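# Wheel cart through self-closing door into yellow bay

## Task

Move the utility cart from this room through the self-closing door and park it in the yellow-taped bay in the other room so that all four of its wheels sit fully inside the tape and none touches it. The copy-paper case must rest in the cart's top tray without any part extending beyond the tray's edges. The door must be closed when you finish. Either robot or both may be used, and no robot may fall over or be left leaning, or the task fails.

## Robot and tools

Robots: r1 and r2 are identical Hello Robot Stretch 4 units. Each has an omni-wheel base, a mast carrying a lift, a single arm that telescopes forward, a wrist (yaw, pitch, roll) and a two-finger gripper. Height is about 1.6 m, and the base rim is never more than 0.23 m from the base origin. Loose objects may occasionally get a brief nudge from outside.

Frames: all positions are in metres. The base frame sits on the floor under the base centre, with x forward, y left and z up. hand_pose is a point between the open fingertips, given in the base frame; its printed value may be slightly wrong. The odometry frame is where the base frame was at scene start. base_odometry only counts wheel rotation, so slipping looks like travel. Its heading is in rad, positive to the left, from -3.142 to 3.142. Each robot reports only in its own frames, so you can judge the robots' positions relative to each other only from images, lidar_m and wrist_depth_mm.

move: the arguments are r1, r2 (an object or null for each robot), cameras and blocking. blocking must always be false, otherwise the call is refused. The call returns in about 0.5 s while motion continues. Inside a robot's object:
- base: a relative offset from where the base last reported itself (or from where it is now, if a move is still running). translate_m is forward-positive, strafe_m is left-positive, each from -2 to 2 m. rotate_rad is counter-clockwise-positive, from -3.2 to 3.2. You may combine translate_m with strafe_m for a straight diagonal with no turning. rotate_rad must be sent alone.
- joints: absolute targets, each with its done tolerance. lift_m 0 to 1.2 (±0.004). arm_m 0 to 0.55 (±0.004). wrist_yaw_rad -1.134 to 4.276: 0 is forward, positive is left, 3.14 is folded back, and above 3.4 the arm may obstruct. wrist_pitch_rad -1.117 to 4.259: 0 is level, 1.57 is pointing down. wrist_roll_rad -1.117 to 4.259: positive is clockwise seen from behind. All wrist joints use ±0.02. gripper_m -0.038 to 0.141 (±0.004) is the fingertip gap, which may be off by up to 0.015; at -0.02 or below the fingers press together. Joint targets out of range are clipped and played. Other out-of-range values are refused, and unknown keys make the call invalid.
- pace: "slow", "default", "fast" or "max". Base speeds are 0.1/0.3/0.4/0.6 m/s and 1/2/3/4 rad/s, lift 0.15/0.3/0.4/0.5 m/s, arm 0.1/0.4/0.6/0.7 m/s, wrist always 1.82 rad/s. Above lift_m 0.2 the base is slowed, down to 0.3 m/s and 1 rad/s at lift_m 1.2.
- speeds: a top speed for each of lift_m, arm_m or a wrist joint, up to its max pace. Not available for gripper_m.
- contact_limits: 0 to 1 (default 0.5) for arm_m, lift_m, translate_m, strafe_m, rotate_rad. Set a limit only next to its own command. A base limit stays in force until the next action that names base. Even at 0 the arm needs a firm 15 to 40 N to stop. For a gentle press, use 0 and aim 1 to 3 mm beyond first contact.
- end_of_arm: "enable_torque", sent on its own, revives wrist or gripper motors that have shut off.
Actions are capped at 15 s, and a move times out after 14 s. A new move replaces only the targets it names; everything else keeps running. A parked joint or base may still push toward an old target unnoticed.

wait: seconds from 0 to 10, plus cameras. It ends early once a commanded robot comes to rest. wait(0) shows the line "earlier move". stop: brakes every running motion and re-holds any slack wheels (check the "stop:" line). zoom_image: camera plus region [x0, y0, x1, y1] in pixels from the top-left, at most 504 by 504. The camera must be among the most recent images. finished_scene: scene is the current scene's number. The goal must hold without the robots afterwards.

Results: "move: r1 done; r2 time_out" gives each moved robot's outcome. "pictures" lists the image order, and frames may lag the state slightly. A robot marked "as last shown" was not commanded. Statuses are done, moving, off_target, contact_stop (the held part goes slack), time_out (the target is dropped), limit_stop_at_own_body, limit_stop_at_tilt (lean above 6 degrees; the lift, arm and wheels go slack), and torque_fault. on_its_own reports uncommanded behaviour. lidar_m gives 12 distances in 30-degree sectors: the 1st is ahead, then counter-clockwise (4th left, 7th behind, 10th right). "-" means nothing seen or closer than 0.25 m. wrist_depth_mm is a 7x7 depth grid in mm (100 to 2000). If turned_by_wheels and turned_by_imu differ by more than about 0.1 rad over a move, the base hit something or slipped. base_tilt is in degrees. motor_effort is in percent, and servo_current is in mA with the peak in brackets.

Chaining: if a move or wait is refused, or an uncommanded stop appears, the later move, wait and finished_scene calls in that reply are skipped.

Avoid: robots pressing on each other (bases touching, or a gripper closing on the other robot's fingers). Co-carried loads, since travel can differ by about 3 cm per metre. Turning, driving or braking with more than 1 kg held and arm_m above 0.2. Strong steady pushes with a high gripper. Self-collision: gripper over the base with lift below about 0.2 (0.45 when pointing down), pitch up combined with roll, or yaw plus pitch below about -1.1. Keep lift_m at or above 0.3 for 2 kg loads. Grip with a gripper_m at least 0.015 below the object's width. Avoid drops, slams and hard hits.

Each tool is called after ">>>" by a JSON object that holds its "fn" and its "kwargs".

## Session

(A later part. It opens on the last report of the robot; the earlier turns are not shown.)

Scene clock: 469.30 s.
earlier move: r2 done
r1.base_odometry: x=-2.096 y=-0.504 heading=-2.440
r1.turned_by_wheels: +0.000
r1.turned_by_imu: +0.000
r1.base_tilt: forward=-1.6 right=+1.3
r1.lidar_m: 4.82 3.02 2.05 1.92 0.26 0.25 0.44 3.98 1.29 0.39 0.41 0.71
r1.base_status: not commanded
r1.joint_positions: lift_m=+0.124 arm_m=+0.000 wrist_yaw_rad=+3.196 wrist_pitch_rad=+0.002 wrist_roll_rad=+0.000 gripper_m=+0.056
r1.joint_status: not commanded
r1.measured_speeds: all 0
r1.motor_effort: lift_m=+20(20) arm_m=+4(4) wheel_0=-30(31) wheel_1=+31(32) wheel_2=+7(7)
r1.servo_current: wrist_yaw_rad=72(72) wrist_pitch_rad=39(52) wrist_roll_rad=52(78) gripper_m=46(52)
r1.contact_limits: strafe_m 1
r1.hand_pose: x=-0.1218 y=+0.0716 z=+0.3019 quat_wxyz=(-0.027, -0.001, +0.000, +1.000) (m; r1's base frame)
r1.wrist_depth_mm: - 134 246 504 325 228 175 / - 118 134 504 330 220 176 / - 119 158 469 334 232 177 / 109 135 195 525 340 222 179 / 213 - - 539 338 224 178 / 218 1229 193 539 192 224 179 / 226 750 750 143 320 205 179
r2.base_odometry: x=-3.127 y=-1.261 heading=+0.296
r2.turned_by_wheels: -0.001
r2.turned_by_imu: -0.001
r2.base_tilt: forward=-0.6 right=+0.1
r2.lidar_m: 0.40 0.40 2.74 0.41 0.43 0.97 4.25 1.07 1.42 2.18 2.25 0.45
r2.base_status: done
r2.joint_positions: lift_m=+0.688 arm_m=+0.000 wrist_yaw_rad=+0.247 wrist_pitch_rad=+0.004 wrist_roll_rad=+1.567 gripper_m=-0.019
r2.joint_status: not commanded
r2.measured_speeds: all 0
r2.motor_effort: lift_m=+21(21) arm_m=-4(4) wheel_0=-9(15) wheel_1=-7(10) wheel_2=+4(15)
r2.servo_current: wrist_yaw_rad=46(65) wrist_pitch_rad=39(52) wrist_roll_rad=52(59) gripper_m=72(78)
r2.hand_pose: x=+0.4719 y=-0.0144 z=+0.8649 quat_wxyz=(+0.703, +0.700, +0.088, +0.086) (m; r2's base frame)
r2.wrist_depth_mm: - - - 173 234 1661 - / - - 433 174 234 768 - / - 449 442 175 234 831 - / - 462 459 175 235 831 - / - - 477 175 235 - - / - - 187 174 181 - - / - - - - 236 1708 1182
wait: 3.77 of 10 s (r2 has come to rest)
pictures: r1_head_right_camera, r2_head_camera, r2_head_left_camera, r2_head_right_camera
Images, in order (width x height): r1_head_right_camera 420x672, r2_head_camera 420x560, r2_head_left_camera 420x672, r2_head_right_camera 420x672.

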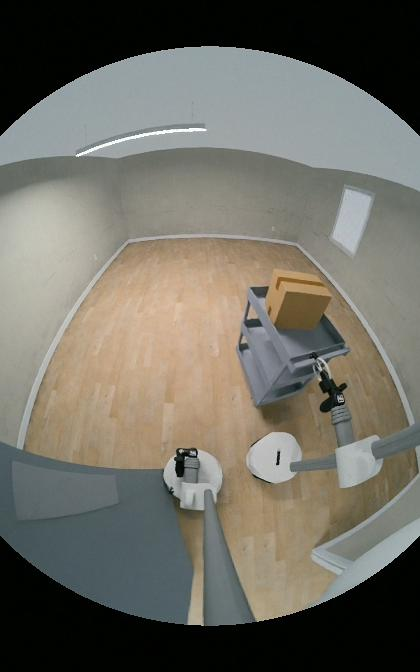

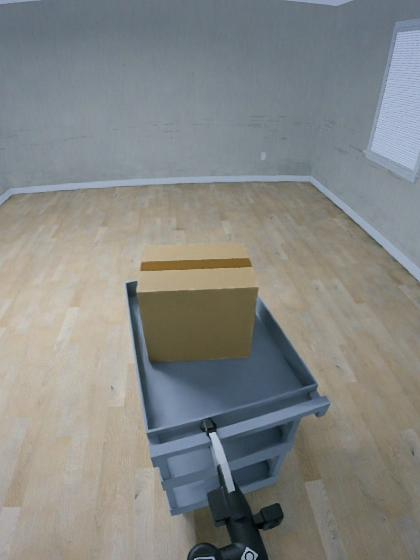

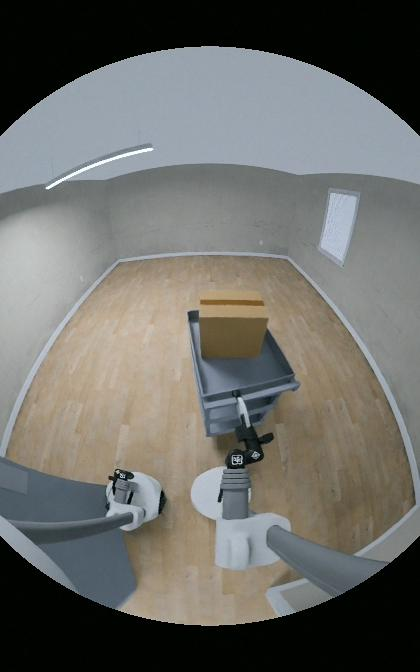

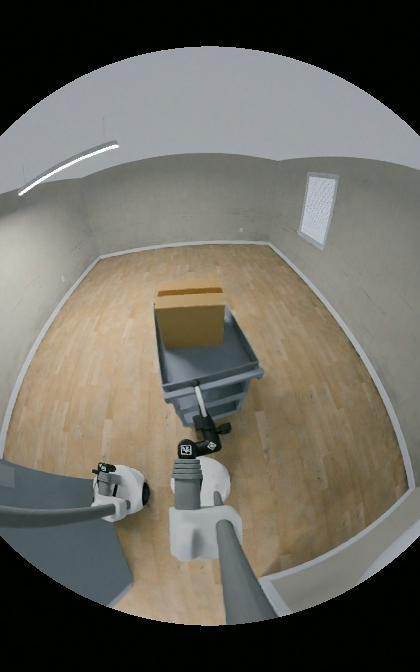

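>>> {"fn": "move", "kwargs": {"blocking": false, "cameras": [], "r2": {"base":{"translate_m":-0.25,"strafe_m":0.02},"pace":"slow"}}}

>>> {"fn": "wait", "kwargs": {"seconds": 10, "cameras": ["r2_head_camera","r2_head_right_camera","r2_head_left_camera","r1_head_right_camera"]}}

Scene clock: 475.70 s.
move: r2 moving
r1: as last shown
r1.lidar_m: 4.83 2.99 2.06 1.91 0.26 0.25 0.42 4.00 1.32 0.37 0.40 0.70
r1.motor_effort: lift_m=+19(20) arm_m=+4(4) wheel_0=-30(31) wheel_1=+31(32) wheel_2=+7(7)
r1.servo_current: wrist_yaw_rad=59(78) wrist_pitch_rad=39(39) wrist_roll_rad=39(65) gripper_m=39(46)
r1.contact_limits: strafe_m 1
r1.wrist_depth_mm: - 134 247 508 327 229 174 / - 118 134 512 332 221 176 / - 119 158 469 336 233 177 / 109 135 194 525 338 221 178 / 211 - - 530 340 224 179 / 218 1205 193 549 191 224 179 / 225 759 741 143 322 204 180
r2.base_odometry: x=-3.139 y=-1.264 heading=+0.295
r2.turned_by_wheels: -0.001
r2.turned_by_imu: +0.000
r2.base_tilt: forward=-0.7 right=+0.1
r2.lidar_m: 0.38 0.42 2.72 0.39 0.41 0.98 4.22 1.09 1.40 2.19 2.25 0.47
r2.base_status: translate_m moving; strafe_m moving
r2.joint_positions: lift_m=+0.688 arm_m=+0.000 wrist_yaw_rad=+0.247 wrist_pitch_rad=+0.004 wrist_roll_rad=+1.567 gripper_m=-0.019
r2.joint_status: not commanded
r2.measured_speeds: translate_m=-0.049 strafe_m=+0.003 rotate_rad=+0.000 lift_m=+0.000 arm_m=+0.000 wrist_yaw_rad=+0.000 wrist_pitch_rad=+0.000 wrist_roll_rad=+0.000
r2.motor_effort: lift_m=+21(21) arm_m=-3(4) wheel_0=-12(12) wheel_1=-6(8) wheel_2=+9(11)
r2.servo_current: wrist_yaw_rad=33(59) wrist_pitch_rad=46(52) wrist_roll_rad=59(59) gripper_m=78(78)
r2.hand_pose: x=+0.4719 y=-0.0144 z=+0.8649 quat_wxyz=(+0.703, +0.700, +0.088, +0.086) (m; r2's base frame)
r2.wrist_depth_mm: - - - 175 234 1661 - / - - 436 174 235 759 - / - 449 445 174 235 831 - / - 466 462 174 236 831 - / - - 480 175 235 - - / - - 186 174 180 - - / - - - - 236 1708 1182
pictures: none
No camera images: "cameras" was empty.

Scene clock: 479.00 s.
earlier move: r2 done
r1.base_odometry: x=-2.096 y=-0.504 heading=-2.440
r1.turned_by_wheels: +0.000
r1.turned_by_imu: +0.000
r1.base_tilt: forward=-1.6 right=+1.3
r1.lidar_m: 4.84 3.04 2.06 1.91 0.26 0.25 0.45 4.00 0.35 0.38 0.50 0.59
r1.base_status: not commanded
r1.joint_positions: lift_m=+0.124 arm_m=+0.000 wrist_yaw_rad=+3.196 wrist_pitch_rad=+0.002 wrist_roll_rad=+0.000 gripper_m=+0.056
r1.joint_status: not commanded
r1.measured_speeds: all 0
r1.motor_effort: lift_m=+20(20) arm_m=+4(4) wheel_0=-30(31) wheel_1=+31(32) wheel_2=+7(7)
r1.servo_current: wrist_yaw_rad=46(78) wrist_pitch_rad=33(46) wrist_roll_rad=52(65) gripper_m=39(46)
r1.contact_limits: strafe_m 1
r1.hand_pose: x=-0.1218 y=+0.0716 z=+0.3019 quat_wxyz=(-0.027, -0.001, +0.000, +1.000) (m; r1's base frame)
r1.wrist_depth_mm: - 134 246 508 324 228 174 / - 118 134 508 330 221 176 / - 119 157 473 334 231 177 / 109 135 194 530 338 221 178 / 211 - - 535 338 223 179 / 218 1229 193 539 191 225 179 / 224 759 741 143 322 204 180
r2.base_odometry: x=-3.372 y=-1.315 heading=+0.295
r2.turned_by_wheels: +0.000
r2.turned_by_imu: -0.001
r2.base_tilt: forward=-0.7 right=+0.0
r2.lidar_m: 0.37 0.38 0.38 0.38 0.72 0.88 3.80 0.87 1.07 2.23 2.29 0.47
r2.base_status: done
r2.joint_positions: lift_m=+0.688 arm_m=+0.000 wrist_yaw_rad=+0.247 wrist_pitch_rad=+0.004 wrist_roll_rad=+1.567 gripper_m=-0.019
r2.joint_status: not commanded
r2.measured_speeds: all 0
r2.motor_effort: lift_m=+21(21) arm_m=-4(4) wheel_0=-8(13) wheel_1=-5(9) wheel_2=+5(11)
r2.servo_current: wrist_yaw_rad=46(65) wrist_pitch_rad=39(52) wrist_roll_rad=46(65) gripper_m=78(85)
r2.hand_pose: x=+0.4719 y=-0.0144 z=+0.8649 quat_wxyz=(+0.703, +0.700, +0.088, +0.086) (m; r2's base frame)
r2.wrist_depth_mm: - - - 179 239 1661 - / - - 442 178 237 778 - / - 449 449 177 237 831 - / - 466 462 176 237 820 - / - - 473 175 236 831 - / - - 185 174 180 - - / - - - - 233 - 1060
wait: 3.30 of 10 s (r2 has come to rest)
pictures: r1_head_right_camera, r2_head_camera, r2_head_left_camera, r2_head_right_camera
Images, in order (width x height): r1_head_right_camera 420x672, r2_head_camera 420x560, r2_head_left_camera 420x672, r2_head_right_camera 420x672.

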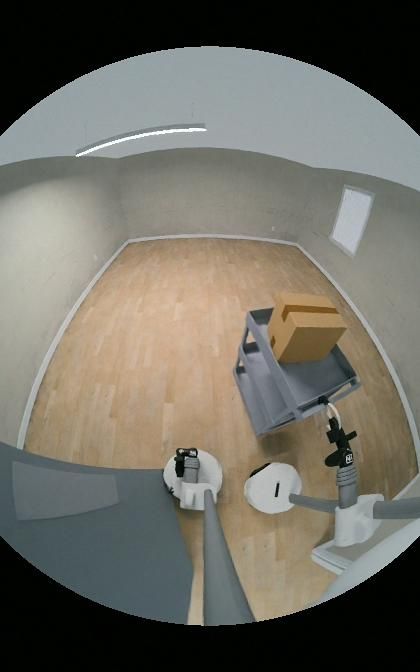

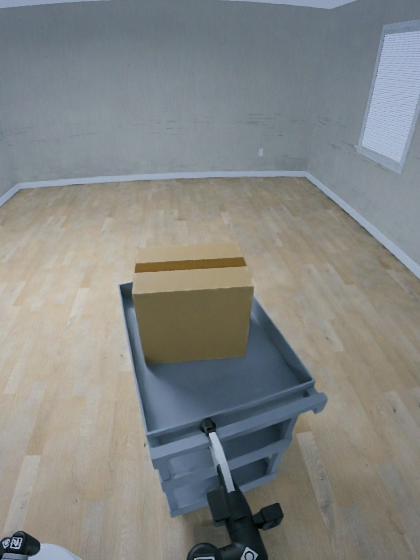

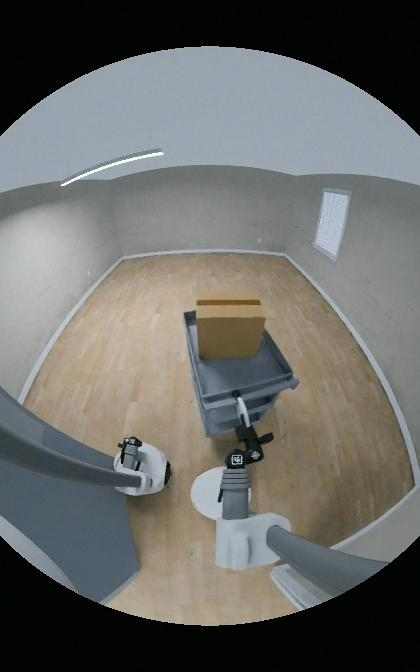

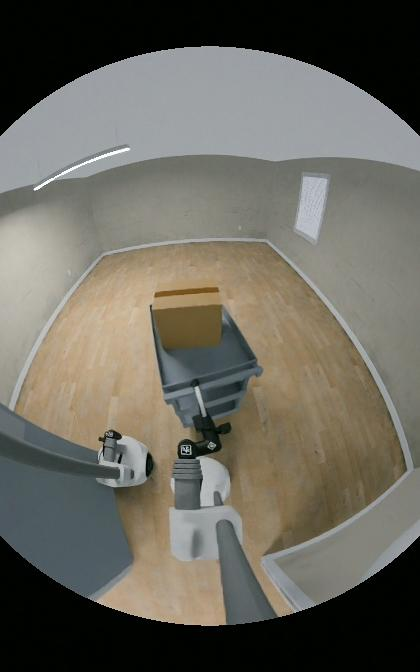

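>>> {"fn": "move", "kwargs": {"blocking": false, "cameras": [], "r2": {"base":{"translate_m":-0.2,"strafe_m":0.05},"joints":{"wrist_yaw_rad":0.15},"pace":"slow"}}}

>>> {"fn": "wait", "kwargs": {"seconds": 10, "cameras": ["r2_head_camera","r2_head_right_camera","r2_head_left_camera","r1_head_right_camera"]}}

Scene clock: 484.23 s.
move: r2 moving
r1: as last shown
r1.lidar_m: 4.82 2.98 2.04 1.93 0.25 0.25 0.43 3.98 0.37 0.38 0.50 0.60
r1.motor_effort: lift_m=+20(20) arm_m=+4(4) wheel_0=-30(31) wheel_1=+31(31) wheel_2=+7(7)
r1.servo_current: wrist_yaw_rad=59(65) wrist_pitch_rad=46(46) wrist_roll_rad=39(52) gripper_m=39(46)
r1.contact_limits: strafe_m 1
r1.wrist_depth_mm: - 134 247 504 327 229 175 / - 118 134 512 330 220 175 / - 119 158 473 336 233 177 / 109 135 193 525 340 223 178 / 211 - - 530 340 224 179 / 219 1229 193 549 191 225 179 / 226 750 750 143 322 204 179
r2.base_odometry: x=-3.385 y=-1.315 heading=+0.296
r2.turned_by_wheels: +0.001
r2.turned_by_imu: +0.001
r2.base_tilt: forward=-0.6 right=+0.0
r2.lidar_m: 0.39 0.46 0.38 0.40 0.73 0.87 3.79 0.87 1.06 2.21 2.29 0.49
r2.base_status: translate_m moving; strafe_m moving
r2.joint_positions: lift_m=+0.688 arm_m=+0.000 wrist_yaw_rad=+0.173 wrist_pitch_rad=+0.004 wrist_roll_rad=+1.567 gripper_m=-0.019
r2.joint_status: wrist_yaw_rad moving
r2.measured_speeds: translate_m=-0.046 strafe_m=+0.011 rotate_rad=-0.001 lift_m=+0.000 arm_m=+0.000 wrist_yaw_rad=+0.000 wrist_pitch_rad=+0.000 wrist_roll_rad=+0.000
r2.motor_effort: lift_m=+21(21) arm_m=-4(4) wheel_0=+0(13) wheel_1=-3(7) wheel_2=+14(16)
r2.servo_current: wrist_yaw_rad=124(156) wrist_pitch_rad=46(46) wrist_roll_rad=46(52) gripper_m=78(78)
r2.hand_pose: x=+0.4700 y=-0.0366 z=+0.8649 quat_wxyz=(+0.706, +0.703, +0.062, +0.060) (m; r2's base frame)
r2.wrist_depth_mm: - - - 187 251 1661 - / - - - 185 247 809 - / - 455 452 182 243 854 - / - 462 459 180 240 854 - / - - 469 178 236 - - / - - 473 175 180 - - / - - - - 231 1661 484
pictures: none
No camera images: "cameras" was empty.

Scene clock: 487.03 s.
earlier move: r2 done
r1.base_odometry: x=-2.096 y=-0.504 heading=-2.440
r1.turned_by_wheels: +0.000
r1.turned_by_imu: +0.000
r1.base_tilt: forward=-1.6 right=+1.3
r1.lidar_m: 4.85 3.00 2.07 1.92 0.26 0.25 0.41 0.46 0.43 0.43 0.42 0.49
r1.base_status: not commanded
r1.joint_positions: lift_m=+0.124 arm_m=+0.000 wrist_yaw_rad=+3.196 wrist_pitch_rad=+0.002 wrist_roll_rad=+0.000 gripper_m=+0.056
r1.joint_status: not commanded
r1.measured_speeds: all 0
r1.motor_effort: lift_m=+19(20) arm_m=+4(4) wheel_0=-30(31) wheel_1=+31(31) wheel_2=+7(7)
r1.servo_current: wrist_yaw_rad=39(65) wrist_pitch_rad=39(46) wrist_roll_rad=46(72) gripper_m=39(52)
r1.contact_limits: strafe_m 1
r1.hand_pose: x=-0.1218 y=+0.0716 z=+0.3019 quat_wxyz=(-0.027, -0.001, +0.000, +1.000) (m; r1's base frame)
r1.wrist_depth_mm: - 134 247 504 327 228 174 / - 118 134 504 332 221 176 / - 119 158 473 334 233 178 / 109 135 194 521 340 223 178 / 212 - - 535 340 224 179 / 218 1255 194 544 191 224 179 / 225 750 759 143 320 204 179
r2.base_odometry: x=-3.577 y=-1.325 heading=+0.294
r2.turned_by_wheels: -0.001
r2.turned_by_imu: -0.002
r2.base_tilt: forward=-0.7 right=+0.1
r2.lidar_m: 0.36 0.46 0.40 0.51 0.65 0.76 3.57 0.72 0.82 1.91 2.35 0.44
r2.base_status: done
r2.joint_positions: lift_m=+0.688 arm_m=+0.000 wrist_yaw_rad=+0.146 wrist_pitch_rad=+0.004 wrist_roll_rad=+1.567 gripper_m=-0.019
r2.joint_status: all done
r2.measured_speeds: all 0
r2.motor_effort: lift_m=+21(21) arm_m=-4(4) wheel_0=-10(14) wheel_1=-5(7) wheel_2=+5(16)
r2.servo_current: wrist_yaw_rad=46(156) wrist_pitch_rad=46(46) wrist_roll_rad=39(59) gripper_m=72(85)
r2.hand_pose: x=+0.4690 y=-0.0445 z=+0.8649 quat_wxyz=(+0.707, +0.704, +0.053, +0.050) (m; r2's base frame)
r2.wrist_depth_mm: - - - 198 263 1661 - / - - - 194 256 1661 - / - 462 462 189 249 831 - / - 462 462 184 244 842 - / - - 466 180 237 - - / - - 185 175 181 - - / - - 473 - 227 1708 496
wait: 2.80 of 10 s (r2 has come to rest)
pictures: r1_head_right_camera, r2_head_camera, r2_head_left_camera, r2_head_right_camera
Images, in order (width x height): r1_head_right_camera 420x672, r2_head_camera 420x560, r2_head_left_camera 420x672, r2_head_right_camera 420x672.

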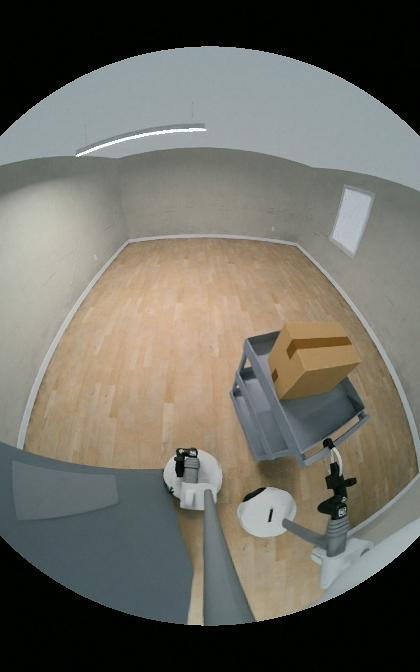

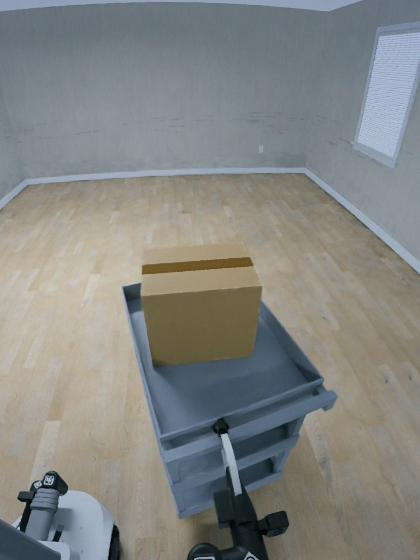

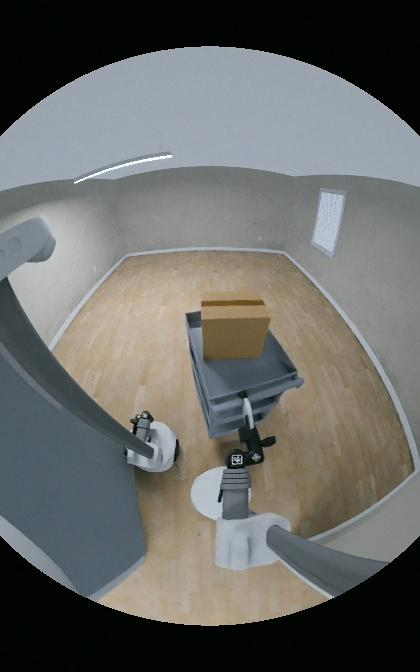

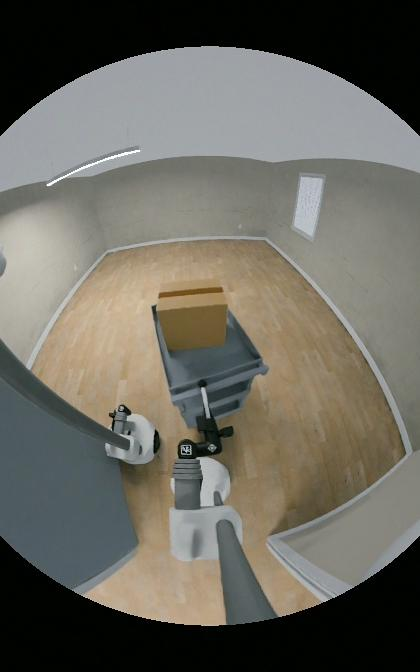

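>>> {"fn": "move", "kwargs": {"blocking": false, "cameras": [], "r2": {"base":{"translate_m":-0.2,"strafe_m":0.03},"joints":{"wrist_yaw_rad":0.05},"pace":"slow"}}}

>>> {"fn": "wait", "kwargs": {"seconds": 10, "cameras": ["r2_head_camera","r2_head_right_camera","r2_head_left_camera","r1_head_right_camera"]}}

Scene clock: 497.40 s.
move: r2 moving
r1: as last shown
r1.lidar_m: 4.83 2.98 2.04 1.94 0.25 0.25 0.41 0.48 0.41 0.40 0.42 0.46
r1.servo_current: wrist_yaw_rad=59(59) wrist_pitch_rad=39(46) wrist_roll_rad=52(65) gripper_m=39(52)
r1.contact_limits: strafe_m 1
r1.wrist_depth_mm: - 134 246 508 325 228 174 / - 118 134 504 332 222 176 / - 119 158 473 334 232 177 / 109 135 194 525 340 223 178 / 212 - - 539 338 224 179 / 217 1205 193 539 191 225 180 / 224 750 759 144 320 206 179
r2.base_odometry: x=-3.590 y=-1.327 heading=+0.295
r2.turned_by_wheels: +0.001
r2.turned_by_imu: +0.001
r2.base_tilt: forward=-0.6 right=+0.1
r2.lidar_m: 0.38 0.48 0.40 0.51 0.64 0.75 3.57 0.73 0.78 1.84 2.35 0.46
r2.base_status: translate_m moving; strafe_m moving
r2.joint_positions: lift_m=+0.688 arm_m=+0.000 wrist_yaw_rad=+0.073 wrist_pitch_rad=+0.004 wrist_roll_rad=+1.567 gripper_m=-0.019
r2.joint_status: wrist_yaw_rad moving
r2.measured_speeds: translate_m=-0.046 strafe_m=+0.007 rotate_rad=+0.001 lift_m=+0.000 arm_m=+0.000 wrist_yaw_rad=+0.000 wrist_pitch_rad=+0.000 wrist_roll_rad=+0.000
r2.motor_effort: lift_m=+21(21) arm_m=-4(4) wheel_0=+1(12) wheel_1=-5(7) wheel_2=+14(15)
r2.servo_current: wrist_yaw_rad=104(169) wrist_pitch_rad=46(46) wrist_roll_rad=46(59) gripper_m=78(85)
r2.hand_pose: x=+0.4649 y=-0.0661 z=+0.8649 quat_wxyz=(+0.708, +0.705, +0.027, +0.025) (m; r2's base frame)
r2.wrist_depth_mm: - - - 209 277 1661 492 / - - - 202 264 1808 - / - - 469 193 257 831 - / - - 466 187 247 842 - / - - 466 181 239 842 - / - - 469 176 181 - - / - - - - 225 - -
pictures: none
No camera images: "cameras" was empty.

Scene clock: 500.20 s.
earlier move: r2 off_target
r1.base_odometry: x=-2.096 y=-0.504 heading=-2.440
r1.turned_by_wheels: +0.000
r1.turned_by_imu: +0.000
r1.base_tilt: forward=-1.6 right=+1.3
r1.lidar_m: 4.83 2.96 2.07 1.94 0.25 0.25 0.42 0.52 0.42 0.37 0.33 0.39
r1.base_status: not commanded
r1.joint_positions: lift_m=+0.124 arm_m=+0.000 wrist_yaw_rad=+3.196 wrist_pitch_rad=+0.002 wrist_roll_rad=+0.000 gripper_m=+0.056
r1.joint_status: not commanded
r1.measured_speeds: all 0
r1.motor_effort: lift_m=+19(20) arm_m=+4(4) wheel_0=-30(31) wheel_1=+31(32) wheel_2=+7(7)
r1.servo_current: wrist_yaw_rad=52(72) wrist_pitch_rad=46(52) wrist_roll_rad=39(65) gripper_m=46(52)
r1.contact_limits: strafe_m 1
r1.hand_pose: x=-0.1218 y=+0.0716 z=+0.3019 quat_wxyz=(-0.027, -0.001, +0.000, +1.000) (m; r1's base frame)
r1.wrist_depth_mm: - 134 247 508 327 228 175 / - 118 133 512 330 220 176 / - 119 158 469 336 232 177 / 109 135 194 521 338 222 178 / 213 - - 539 338 224 180 / 230 1118 193 549 190 225 179 / 227 699 750 143 320 205 180
r2.base_odometry: x=-3.777 y=-1.354 heading=+0.294
r2.turned_by_wheels: +0.000
r2.turned_by_imu: +0.000
r2.base_tilt: forward=-0.7 right=+0.1
r2.lidar_m: 0.36 0.51 0.51 0.55 0.57 0.72 3.38 3.40 0.60 1.31 2.38 0.48
r2.base_status: done
r2.joint_positions: lift_m=+0.688 arm_m=+0.000 wrist_yaw_rad=+0.061 wrist_pitch_rad=+0.004 wrist_roll_rad=+1.567 gripper_m=-0.019
r2.joint_status: wrist_yaw_rad off_target (ended at +0.073, target +0.050)
r2.measured_speeds: all 0
r2.motor_effort: lift_m=+21(21) arm_m=-3(4) wheel_0=-2(12) wheel_1=-4(8) wheel_2=+7(17)
r2.servo_current: wrist_yaw_rad=78(169) wrist_pitch_rad=46(46) wrist_roll_rad=65(65) gripper_m=65(85)
r2.hand_pose: x=+0.4641 y=-0.0695 z=+0.8649 quat_wxyz=(+0.708, +0.705, +0.023, +0.020) (m; r2's base frame)
r2.wrist_depth_mm: - - - 216 286 1708 480 / - - - 205 272 1661 - / - - 469 196 259 798 - / - - 469 189 250 854 - / - - 466 182 240 831 - / - - 466 175 179 - - / - - 462 - 224 - -
wait: 2.80 of 10 s (r2 has come to rest)
pictures: r1_head_right_camera, r2_head_camera, r2_head_left_camera, r2_head_right_camera
Images, in order (width x height): r1_head_right_camera 420x672, r2_head_camera 420x560, r2_head_left_camera 420x672, r2_head_right_camera 420x672.

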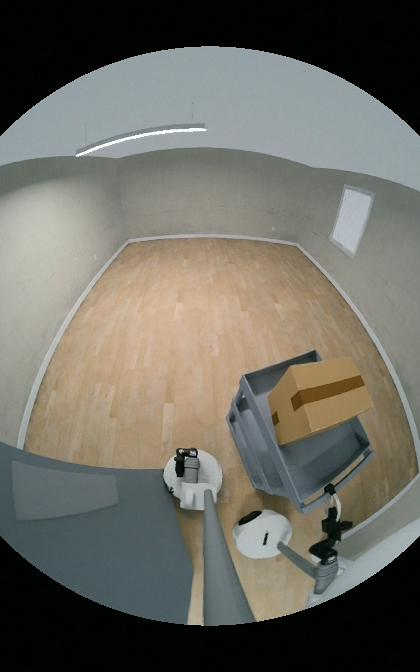

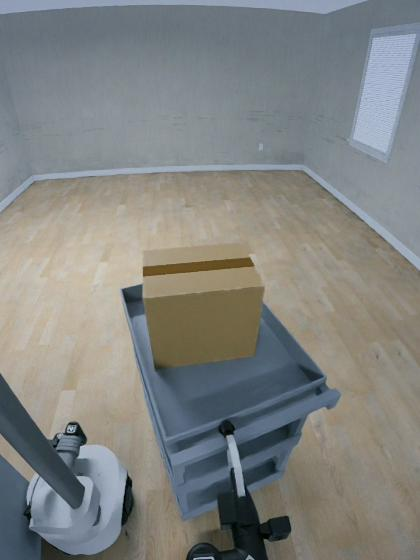

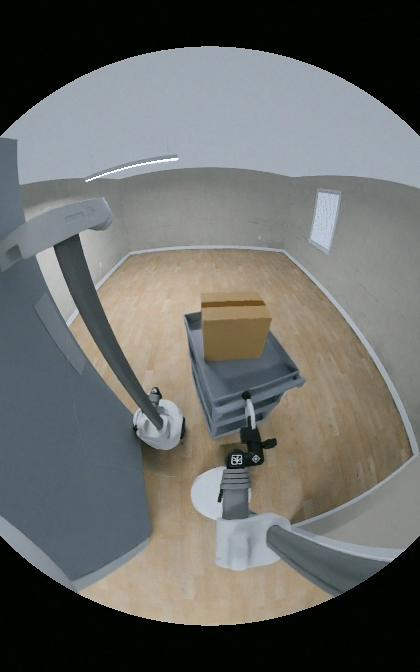

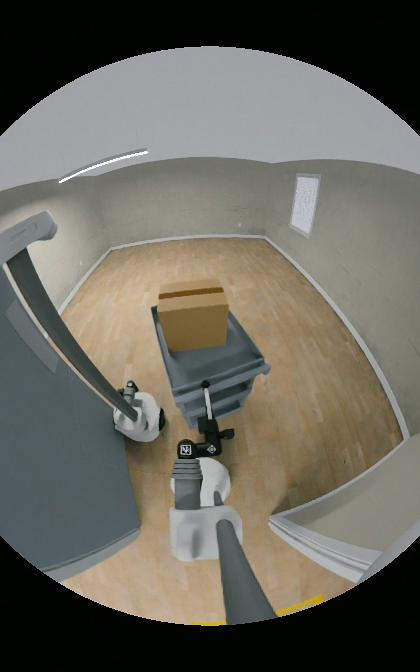

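>>> {"fn": "move", "kwargs": {"blocking": false, "cameras": [], "r2": {"base":{"translate_m":-0.2,"strafe_m":-0.05},"pace":"slow"}}}

>>> {"fn": "wait", "kwargs": {"seconds": 10, "cameras": ["r2_head_camera","r2_head_right_camera","r2_head_left_camera","r1_head_right_camera"]}}

Scene clock: 517.73 s.
move: r2 moving
r1: as last shown
r1.lidar_m: 4.82 2.96 2.07 1.92 0.27 0.25 0.43 0.50 0.43 0.34 0.33 0.38
r1.motor_effort: lift_m=+20(20) arm_m=+4(4) wheel_0=-30(31) wheel_1=+31(31) wheel_2=+7(7)
r1.servo_current: wrist_yaw_rad=39(59) wrist_pitch_rad=46(46) wrist_roll_rad=46(78) gripper_m=46(46)
r1.contact_limits: strafe_m 1
r1.wrist_depth_mm: - 134 246 512 325 227 175 / - 118 134 508 330 220 177 / - 119 158 473 336 233 177 / 109 135 194 525 338 222 177 / 211 - - 539 340 225 179 / 230 1098 193 549 191 224 179 / 228 668 750 143 320 204 179
r2.base_odometry: x=-3.788 y=-1.361 heading=+0.295
r2.turned_by_wheels: +0.000
r2.turned_by_imu: +0.001
r2.base_tilt: forward=-0.7 right=+0.0
r2.lidar_m: 0.35 0.53 0.51 0.53 0.56 0.70 3.37 3.42 0.60 1.24 2.39 0.48
r2.base_status: translate_m moving; strafe_m moving
r2.joint_positions: lift_m=+0.688 arm_m=+0.000 wrist_yaw_rad=+0.061 wrist_pitch_rad=+0.004 wrist_roll_rad=+1.567 gripper_m=-0.019
r2.joint_status: not commanded
r2.measured_speeds: translate_m=-0.048 strafe_m=-0.012 rotate_rad=+0.001 lift_m=+0.000 arm_m=+0.000 wrist_yaw_rad=+0.000 wrist_pitch_rad=+0.000 wrist_roll_rad=+0.000
r2.motor_effort: lift_m=+21(21) arm_m=-4(4) wheel_0=-2(5) wheel_1=-7(8) wheel_2=+15(15)
r2.servo_current: wrist_yaw_rad=65(78) wrist_pitch_rad=46(46) wrist_roll_rad=39(59) gripper_m=72(78)
r2.hand_pose: x=+0.4641 y=-0.0695 z=+0.8649 quat_wxyz=(+0.708, +0.705, +0.023, +0.020) (m; r2's base frame)
r2.wrist_depth_mm: - - - 215 283 1661 480 / - - - 204 273 1708 - / - - 469 196 259 798 - / - - 466 189 249 854 - / - - 469 182 240 842 - / - - 466 176 180 - - / - - 462 - 225 - -
pictures: none
No camera images: "cameras" was empty.

Scene clock: 520.53 s.
earlier move: r2 done
r1.base_odometry: x=-2.096 y=-0.504 heading=-2.440
r1.turned_by_wheels: +0.000
r1.turned_by_imu: +0.000
r1.base_tilt: forward=-1.6 right=+1.3
r1.lidar_m: 4.83 2.99 2.04 1.93 0.28 0.25 0.44 0.68 0.38 0.27 0.25 0.28
r1.base_status: not commanded
r1.joint_positions: lift_m=+0.124 arm_m=+0.000 wrist_yaw_rad=+3.196 wrist_pitch_rad=+0.002 wrist_roll_rad=+0.000 gripper_m=+0.056
r1.joint_status: not commanded
r1.measured_speeds: all 0
r1.motor_effort: lift_m=+19(20) arm_m=+4(4) wheel_0=-31(31) wheel_1=+31(31) wheel_2=+7(7)
r1.servo_current: wrist_yaw_rad=52(72) wrist_pitch_rad=46(59) wrist_roll_rad=46(78) gripper_m=46(52)
r1.contact_limits: strafe_m 1
r1.hand_pose: x=-0.1218 y=+0.0716 z=+0.3019 quat_wxyz=(-0.027, -0.001, +0.000, +1.000) (m; r1's base frame)
r1.wrist_depth_mm: - 134 247 504 324 227 174 / - 118 134 517 330 220 175 / - 119 158 473 334 232 177 / 109 135 194 525 336 224 179 / 212 1808 - 535 340 224 179 / 229 917 195 544 191 225 179 / 226 750 759 143 322 204 180
r2.base_odometry: x=-3.954 y=-1.460 heading=+0.295
r2.turned_by_wheels: +0.000
r2.turned_by_imu: +0.001
r2.base_tilt: forward=-0.6 right=+0.1
r2.lidar_m: 0.36 0.56 0.65 0.56 0.53 3.31 3.14 3.22 0.45 0.65 2.37 0.48
r2.base_status: done
r2.joint_positions: lift_m=+0.688 arm_m=+0.000 wrist_yaw_rad=+0.061 wrist_pitch_rad=+0.004 wrist_roll_rad=+1.567 gripper_m=-0.019
r2.joint_status: not commanded
r2.measured_speeds: all 0
r2.motor_effort: lift_m=+21(21) arm_m=-4(4) wheel_0=+0(6) wheel_1=-4(8) wheel_2=+8(17)
r2.servo_current: wrist_yaw_rad=65(85) wrist_pitch_rad=39(52) wrist_roll_rad=46(65) gripper_m=72(78)
r2.hand_pose: x=+0.4641 y=-0.0695 z=+0.8649 quat_wxyz=(+0.708, +0.705, +0.023, +0.020) (m; r2's base frame)
r2.wrist_depth_mm: - - - 307 325 1661 1229 / - - - 226 297 1661 512 / - - - 211 274 1708 - / - - 477 198 257 820 - / - - 466 185 243 831 - / - 455 452 175 180 - - / - 449 442 - 222 - -
wait: 2.80 of 10 s (r2 has come to rest)
pictures: r1_head_right_camera, r2_head_camera, r2_head_left_camera, r2_head_right_camera
Images, in order (width x height): r1_head_right_camera 420x672, r2_head_camera 420x560, r2_head_left_camera 420x672, r2_head_right_camera 420x672.

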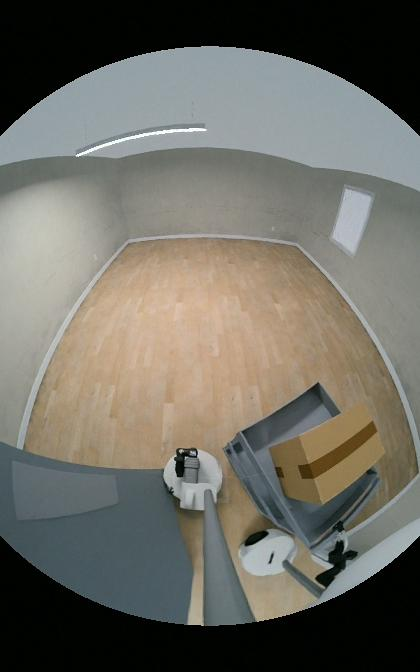

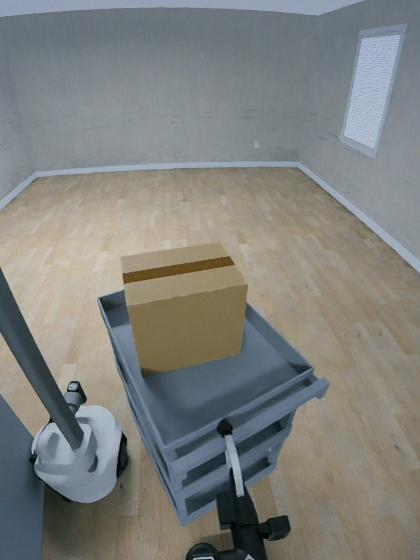

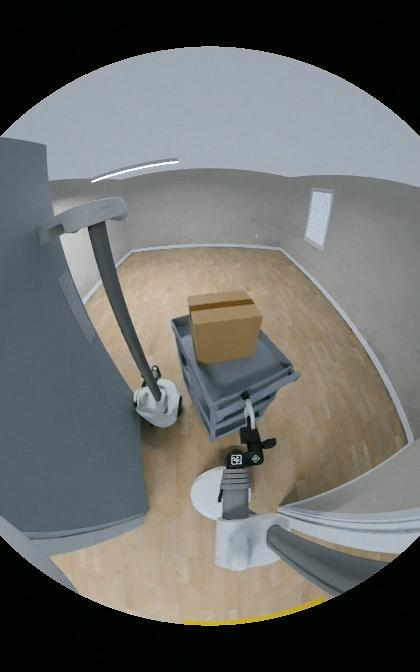

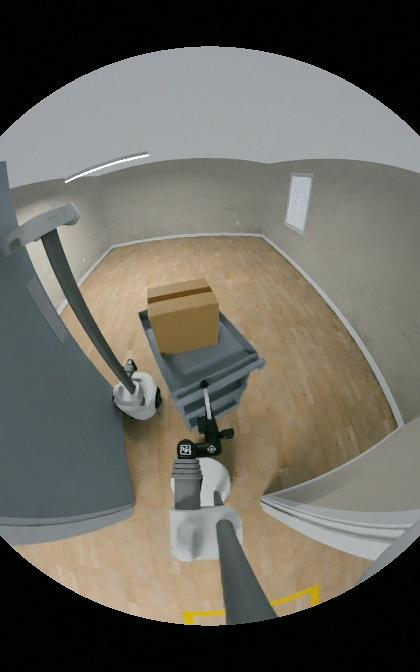

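>>> {"fn": "move", "kwargs": {"blocking": false, "cameras": [], "r2": {"base":{"strafe_m":0.07},"pace":"slow"}}}

>>> {"fn": "wait", "kwargs": {"seconds": 10, "cameras": ["r2_head_camera","r2_head_right_camera","r2_head_left_camera","r1_head_right_camera"]}}

Scene clock: 530.17 s.
move: r2 moving
r1: as last shown
r1.lidar_m: 4.81 2.99 2.08 1.94 0.25 0.25 0.42 0.68 0.35 0.27 0.25 0.26
r1.motor_effort: lift_m=+20(20) arm_m=+4(4) wheel_0=-30(30) wheel_1=+31(31) wheel_2=+7(7)
r1.servo_current: wrist_yaw_rad=39(65) wrist_pitch_rad=52(52) wrist_roll_rad=33(59) gripper_m=39(46)
r1.contact_limits: strafe_m 1
r1.wrist_depth_mm: - 133 246 508 327 227 174 / - 118 134 508 330 220 176 / - 119 158 469 334 232 177 / 109 135 195 525 336 221 178 / 211 1708 - 535 338 224 179 / 229 878 194 544 191 225 179 / 225 750 759 143 320 204 180
r2.base_odometry: x=-3.958 y=-1.447 heading=+0.295
r2.turned_by_wheels: +0.000
r2.turned_by_imu: +0.000
r2.base_tilt: forward=-0.7 right=+0.0
r2.lidar_m: 0.34 0.58 0.65 0.56 0.53 3.26 3.16 3.23 0.49 0.66 2.37 0.48
r2.base_status: strafe_m moving
r2.joint_positions: lift_m=+0.688 arm_m=+0.000 wrist_yaw_rad=+0.054 wrist_pitch_rad=+0.004 wrist_roll_rad=+1.567 gripper_m=-0.019
r2.joint_status: not commanded
r2.measured_speeds: translate_m=+0.000 strafe_m=+0.055 rotate_rad=-0.002 lift_m=+0.000 arm_m=+0.000 wrist_yaw_rad=-0.044 wrist_pitch_rad=+0.000 wrist_roll_rad=+0.000
r2.motor_effort: lift_m=+21(21) arm_m=-4(4) wheel_0=-9(9) wheel_1=+9(9) wheel_2=-1(5)
r2.servo_current: wrist_yaw_rad=46(78) wrist_pitch_rad=46(46) wrist_roll_rad=46(46) gripper_m=72(78)
r2.hand_pose: x=+0.4636 y=-0.0718 z=+0.8649 quat_wxyz=(+0.708, +0.706, +0.020, +0.018) (m; r2's base frame)
r2.wrist_depth_mm: - - - 314 329 1661 452 / - - - 291 300 1708 504 / - - - 211 276 1708 - / - - 480 198 258 831 - / - - 462 186 244 831 - / - 459 186 174 181 - - / - 449 445 - 220 - -
pictures: none
No camera images: "cameras" was empty.

Scene clock: 531.50 s.
earlier move: r2 done
r1.base_odometry: x=-2.096 y=-0.504 heading=-2.440
r1.turned_by_wheels: +0.000
r1.turned_by_imu: +0.000
r1.base_tilt: forward=-1.6 right=+1.3
r1.lidar_m: 4.84 2.99 2.04 1.93 0.25 0.25 0.42 0.63 0.34 0.26 0.25 0.27
r1.base_status: not commanded
r1.joint_positions: lift_m=+0.124 arm_m=+0.000 wrist_yaw_rad=+3.196 wrist_pitch_rad=+0.002 wrist_roll_rad=+0.000 gripper_m=+0.056
r1.joint_status: not commanded
r1.measured_speeds: all 0
r1.motor_effort: lift_m=+19(20) arm_m=+4(4) wheel_0=-30(31) wheel_1=+31(31) wheel_2=+7(7)
r1.servo_current: wrist_yaw_rad=33(78) wrist_pitch_rad=46(52) wrist_roll_rad=46(59) gripper_m=39(52)
r1.contact_limits: strafe_m 1
r1.hand_pose: x=-0.1218 y=+0.0716 z=+0.3019 quat_wxyz=(-0.027, -0.001, +0.000, +1.000) (m; r1's base frame)
r1.wrist_depth_mm: - 134 247 508 327 228 174 / - 118 134 508 330 220 176 / - 119 158 473 336 232 177 / 109 135 193 530 336 223 178 / 212 854 - 539 340 224 178 / 217 778 193 554 190 225 179 / 216 715 750 143 319 204 179
r2.base_odometry: x=-3.974 y=-1.393 heading=+0.294
r2.turned_by_wheels: +0.000
r2.turned_by_imu: -0.001
r2.base_tilt: forward=-0.6 right=+0.1
r2.lidar_m: 0.34 0.64 0.58 0.49 0.49 3.24 3.17 3.24 0.55 0.70 2.44 0.48
r2.base_status: done
r2.joint_positions: lift_m=+0.688 arm_m=+0.000 wrist_yaw_rad=+0.042 wrist_pitch_rad=+0.004 wrist_roll_rad=+1.567 gripper_m=-0.019
r2.joint_status: not commanded
r2.measured_speeds: all 0
r2.motor_effort: lift_m=+21(21) arm_m=-4(4) wheel_0=-8(17) wheel_1=+5(9) wheel_2=-2(5)
r2.servo_current: wrist_yaw_rad=59(78) wrist_pitch_rad=39(46) wrist_roll_rad=46(59) gripper_m=78(78)
r2.hand_pose: x=+0.4627 y=-0.0754 z=+0.8649 quat_wxyz=(+0.708, +0.706, +0.016, +0.013) (m; r2's base frame)
r2.wrist_depth_mm: - - - 304 314 1661 1229 / - - - 281 291 1661 500 / - - - 205 272 1756 - / - - 477 196 258 - - / - - 462 185 242 842 - / - 459 185 173 180 - - / - 452 445 - 220 - -
wait: 1.33 of 10 s (r2 has come to rest)
pictures: r1_head_right_camera, r2_head_camera, r2_head_left_camera, r2_head_right_camera
Images, in order (width x height): r1_head_right_camera 420x672, r2_head_camera 420x560, r2_head_left_camera 420x672, r2_head_right_camera 420x672.

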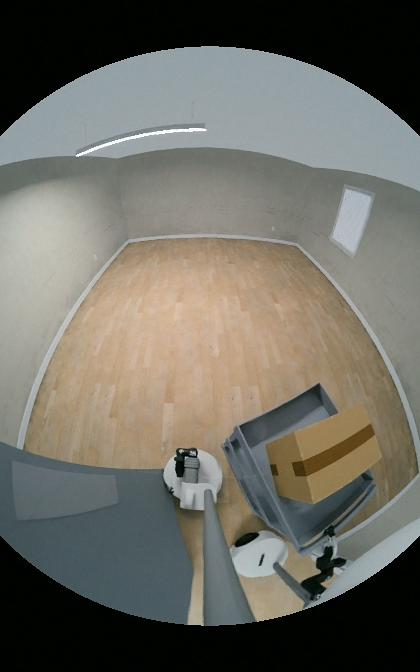

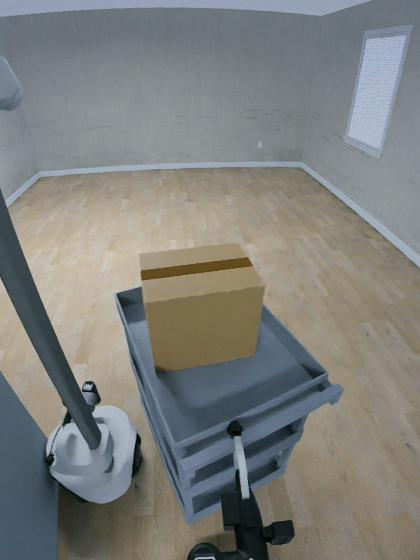

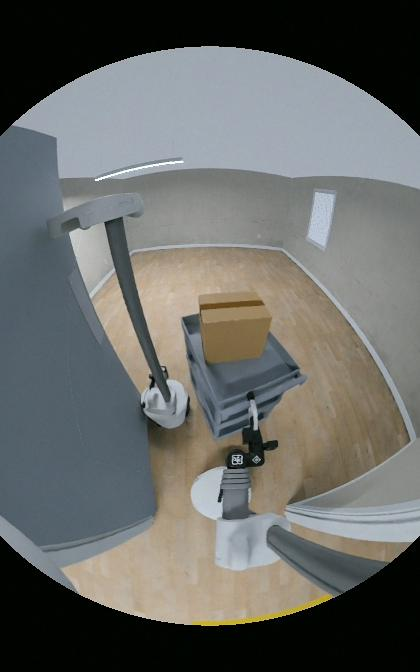

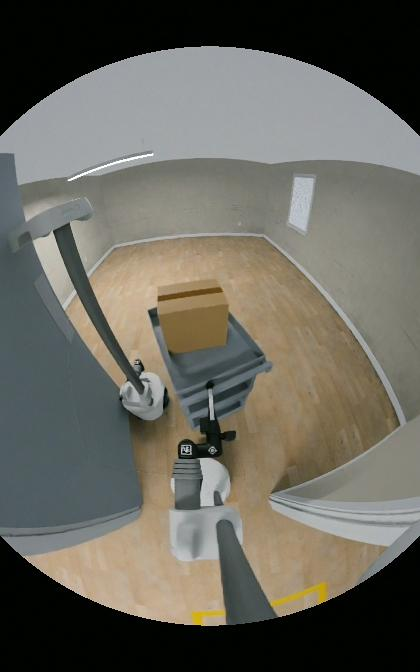

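>>> {"fn": "move", "kwargs": {"blocking": false, "cameras": [], "r2": {"base":{"translate_m":-0.16,"strafe_m":-0.035},"pace":"slow"}}}

>>> {"fn": "wait", "kwargs": {"seconds": 10, "cameras": []}}

>>> {"fn": "move", "kwargs": {"blocking": false, "cameras": [], "r2": {"base":{"strafe_m":0.06},"pace":"slow"}}}

>>> {"fn": "wait", "kwargs": {"seconds": 10, "cameras": ["r2_head_camera","r2_head_right_camera","r2_head_left_camera","r1_head_right_camera"]}}

Scene clock: 539.07 s.
move: r2 moving
r1: as last shown
r1.lidar_m: 4.83 2.98 2.07 1.91 0.25 0.25 0.41 0.66 0.32 0.25 0.25 0.27
r1.motor_effort: lift_m=+19(20) arm_m=+4(4) wheel_0=-30(30) wheel_1=+31(31) wheel_2=+7(7)
r1.servo_current: wrist_yaw_rad=59(65) wrist_pitch_rad=39(46) wrist_roll_rad=52(65) gripper_m=46(46)
r1.contact_limits: strafe_m 1
r1.wrist_depth_mm: - 134 246 512 327 227 174 / - 118 134 504 334 220 176 / - 119 157 469 334 232 177 / 109 135 193 525 336 223 178 / 213 854 - 539 342 224 179 / 216 768 193 544 191 226 179 / 216 723 768 143 320 205 179
r2.base_odometry: x=-3.985 y=-1.399 heading=+0.294
r2.turned_by_wheels: +0.000
r2.turned_by_imu: +0.000
r2.base_tilt: forward=-0.6 right=+0.1
r2.lidar_m: 0.35 0.65 0.58 0.49 0.49 3.20 3.15 3.21 0.51 0.61 2.43 0.45
r2.base_status: translate_m moving; strafe_m moving
r2.joint_positions: lift_m=+0.688 arm_m=+0.000 wrist_yaw_rad=+0.046 wrist_pitch_rad=+0.004 wrist_roll_rad=+1.567 gripper_m=-0.019
r2.joint_status: not commanded
r2.measured_speeds: translate_m=-0.050 strafe_m=-0.010 rotate_rad=-0.001 lift_m=+0.000 arm_m=+0.000 wrist_yaw_rad=+0.042 wrist_pitch_rad=+0.000 wrist_roll_rad=+0.000
r2.motor_effort: lift_m=+21(21) arm_m=-4(4) wheel_0=-5(10) wheel_1=-9(9) wheel_2=+11(11)
r2.servo_current: wrist_yaw_rad=59(65) wrist_pitch_rad=46(46) wrist_roll_rad=46(52) gripper_m=78(78)
r2.hand_pose: x=+0.4630 y=-0.0740 z=+0.8649 quat_wxyz=(+0.708, +0.706, +0.018, +0.015) (m; r2's base frame)
r2.wrist_depth_mm: - - - 300 307 1661 1205 / - - - 218 289 1756 504 / - - - 205 268 759 - / - - 473 195 253 831 - / - - 466 183 241 854 - / - 462 186 174 181 - - / - 452 452 - 222 - -
pictures: none
No camera images: "cameras" was empty.

Scene clock: 541.47 s.
earlier move: r2 done
r1.base_odometry: x=-2.096 y=-0.504 heading=-2.440
r1.turned_by_wheels: +0.000
r1.turned_by_imu: +0.000
r1.base_tilt: forward=-1.6 right=+1.3
r1.lidar_m: 4.83 2.99 2.04 1.92 0.25 0.25 0.41 0.61 0.26 0.25 0.25 3.70
r1.base_status: not commanded
r1.joint_positions: lift_m=+0.124 arm_m=+0.000 wrist_yaw_rad=+3.196 wrist_pitch_rad=+0.002 wrist_roll_rad=+0.000 gripper_m=+0.056
r1.joint_status: not commanded
r1.measured_speeds: all 0
r1.motor_effort: lift_m=+19(20) arm_m=+4(4) wheel_0=-28(31) wheel_1=+31(31) wheel_2=+5(7)
r1.servo_current: wrist_yaw_rad=52(65) wrist_pitch_rad=39(52) wrist_roll_rad=39(65) gripper_m=39(52)
r1.contact_limits: strafe_m 1
r1.hand_pose: x=-0.1218 y=+0.0716 z=+0.3019 quat_wxyz=(-0.027, -0.001, +0.000, +1.000) (m; r1's base frame)
r1.wrist_depth_mm: - 134 246 559 325 228 174 / - 118 134 512 330 220 176 / - 119 157 469 336 233 177 / 109 135 194 525 338 222 178 / 211 931 - 539 338 224 179 / 216 904 194 549 191 224 179 / 215 750 750 143 320 204 179
r2.base_odometry: x=-4.116 y=-1.473 heading=+0.295
r2.turned_by_wheels: +0.001
r2.turned_by_imu: +0.002
r2.base_tilt: forward=-0.7 right=+0.0
r2.lidar_m: 0.37 0.64 0.58 0.48 0.51 3.18 2.97 3.09 0.50 0.45 2.39 0.46
r2.base_status: done
r2.joint_positions: lift_m=+0.688 arm_m=+0.000 wrist_yaw_rad=+0.059 wrist_pitch_rad=+0.004 wrist_roll_rad=+1.567 gripper_m=-0.019
r2.joint_status: not commanded
r2.measured_speeds: all 0
r2.motor_effort: lift_m=+21(21) arm_m=-4(4) wheel_0=+2(10) wheel_1=-5(10) wheel_2=+11(19)
r2.servo_current: wrist_yaw_rad=59(72) wrist_pitch_rad=39(46) wrist_roll_rad=33(59) gripper_m=72(85)
r2.hand_pose: x=+0.4640 y=-0.0703 z=+0.8649 quat_wxyz=(+0.708, +0.705, +0.022, +0.020) (m; r2's base frame)
r2.wrist_depth_mm: - - - 294 303 1661 1182 / - - - 213 285 1708 525 / - - - 205 266 820 - / - - 469 195 254 - - / - - 462 183 242 854 - / - - 459 176 180 - - / - 452 452 - 222 - -
wait: 2.40 of 10 s (r2 has come to rest)
pictures: none
No camera images: "cameras" was empty.

Scene clock: 541.97 s.
move: r2 moving
r1: as last shown
r1.lidar_m: 4.84 3.00 2.06 1.92 0.25 0.25 0.42 0.60 0.25 0.25 0.25 3.70
r1.motor_effort: lift_m=+19(20) arm_m=+4(4) wheel_0=-28(28) wheel_1=+31(31) wheel_2=+5(5)
r1.servo_current: wrist_yaw_rad=39(65) wrist_pitch_rad=39(46) wrist_roll_rad=59(59) gripper_m=39(46)
r1.contact_limits: strafe_m 1
r1.wrist_depth_mm: - 133 247 559 324 228 174 / - 118 134 508 332 220 176 / - 119 157 473 334 233 177 / 109 135 193 517 338 223 178 / 211 931 - 535 340 224 179 / 216 904 194 544 191 225 180 / 216 759 759 143 320 204 179
r2.base_odometry: x=-4.121 y=-1.460 heading=+0.295
r2.turned_by_wheels: +0.000
r2.turned_by_imu: +0.000
r2.base_tilt: forward=-0.7 right=+0.1
r2.lidar_m: 0.33 0.68 0.56 0.48 0.53 3.17 3.00 3.05 0.52 0.47 2.42 0.49
r2.base_status: strafe_m moving
r2.joint_positions: lift_m=+0.688 arm_m=+0.000 wrist_yaw_rad=+0.054 wrist_pitch_rad=+0.004 wrist_roll_rad=+1.567 gripper_m=-0.019
r2.joint_status: not commanded
r2.measured_speeds: translate_m=+0.001 strafe_m=+0.057 rotate_rad=-0.004 lift_m=+0.000 arm_m=+0.000 wrist_yaw_rad=-0.032 wrist_pitch_rad=+0.000 wrist_roll_rad=+0.000
r2.motor_effort: lift_m=+21(21) arm_m=-4(4) wheel_0=-9(9) wheel_1=+7(9) wheel_2=+1(8)
r2.servo_current: wrist_yaw_rad=52(78) wrist_pitch_rad=39(46) wrist_roll_rad=52(59) gripper_m=72(78)
r2.hand_pose: x=+0.4636 y=-0.0719 z=+0.8649 quat_wxyz=(+0.708, +0.706, +0.020, +0.018) (m; r2's base frame)
r2.wrist_depth_mm: - - - 298 307 1708 1229 / - - - 216 287 1661 530 / - - - 206 270 768 - / - - 473 195 254 820 - / - - 466 186 242 854 - / - 455 186 174 182 - - / - 452 449 - 221 - -
pictures: none
No camera images: "cameras" was empty.

Scene clock: 543.20 s.
earlier move: r2 done
r1.base_odometry: x=-2.096 y=-0.504 heading=-2.440
r1.turned_by_wheels: +0.000
r1.turned_by_imu: +0.000
r1.base_tilt: forward=-1.6 right=+1.3
r1.lidar_m: 4.82 3.02 2.07 1.90 0.25 0.25 0.40 0.53 0.25 0.25 0.25 3.69
r1.base_status: not commanded
r1.joint_positions: lift_m=+0.124 arm_m=+0.000 wrist_yaw_rad=+3.196 wrist_pitch_rad=+0.002 wrist_roll_rad=+0.000 gripper_m=+0.056
r1.joint_status: not commanded
r1.measured_speeds: all 0
r1.motor_effort: lift_m=+20(20) arm_m=+4(4) wheel_0=-28(28) wheel_1=+31(31) wheel_2=+5(5)
r1.servo_current: wrist_yaw_rad=46(65) wrist_pitch_rad=46(52) wrist_roll_rad=46(65) gripper_m=39(46)
r1.contact_limits: strafe_m 1
r1.hand_pose: x=-0.1218 y=+0.0716 z=+0.3019 quat_wxyz=(-0.027, -0.001, +0.000, +1.000) (m; r1's base frame)
r1.wrist_depth_mm: - 133 246 559 325 228 174 / - 118 134 512 332 220 176 / - 119 157 469 334 233 177 / 109 134 193 525 340 223 178 / 212 904 - 535 342 224 179 / 217 878 191 549 192 225 179 / 225 750 750 143 320 204 179
r2.base_odometry: x=-4.134 y=-1.416 heading=+0.294
r2.turned_by_wheels: +0.000
r2.turned_by_imu: -0.001
r2.base_tilt: forward=-0.7 right=+0.1
r2.lidar_m: 0.36 0.78 0.50 0.44 0.46 3.16 3.00 3.07 0.58 0.51 2.45 0.49
r2.base_status: done
r2.joint_positions: lift_m=+0.688 arm_m=+0.000 wrist_yaw_rad=+0.042 wrist_pitch_rad=+0.004 wrist_roll_rad=+1.567 gripper_m=-0.019
r2.joint_status: not commanded
r2.measured_speeds: all 0
r2.motor_effort: lift_m=+21(21) arm_m=-3(4) wheel_0=-9(17) wheel_1=+3(9) wheel_2=-1(8)
r2.servo_current: wrist_yaw_rad=65(78) wrist_pitch_rad=39(46) wrist_roll_rad=46(59) gripper_m=72(78)
r2.hand_pose: x=+0.4627 y=-0.0753 z=+0.8649 quat_wxyz=(+0.708, +0.706, +0.016, +0.014) (m; r2's base frame)
r2.wrist_depth_mm: - - - 297 300 1661 1182 / - - - 215 283 1661 512 / - - - 204 265 768 - / - - 473 193 253 - - / - - 462 184 239 842 - / - 459 186 174 180 - - / - 452 452 - 221 - -
wait: 1.23 of 10 s (r2 has come to rest)
pictures: r1_head_right_camera, r2_head_camera, r2_head_left_camera, r2_head_right_camera
Images, in order (width x height): r1_head_right_camera 420x672, r2_head_camera 420x560, r2_head_left_camera 420x672, r2_head_right_camera 420x672.

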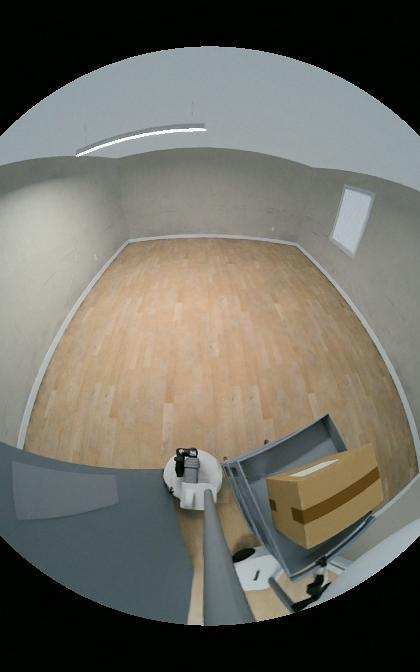

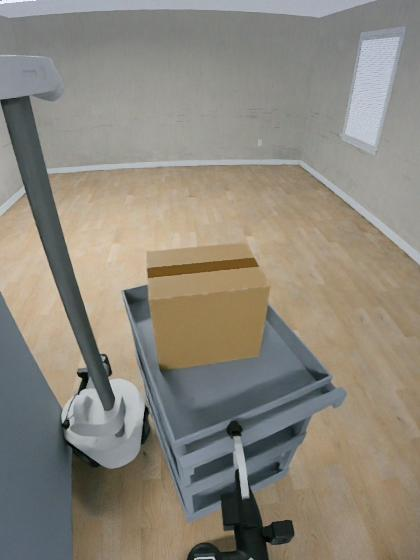

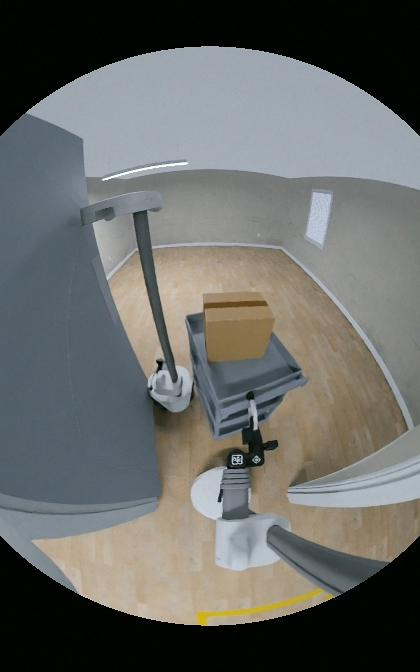

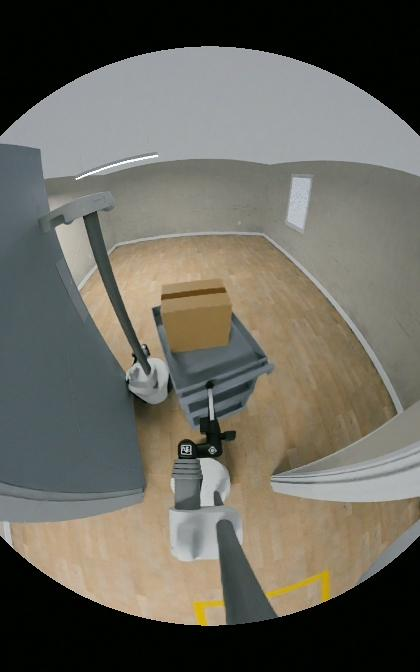

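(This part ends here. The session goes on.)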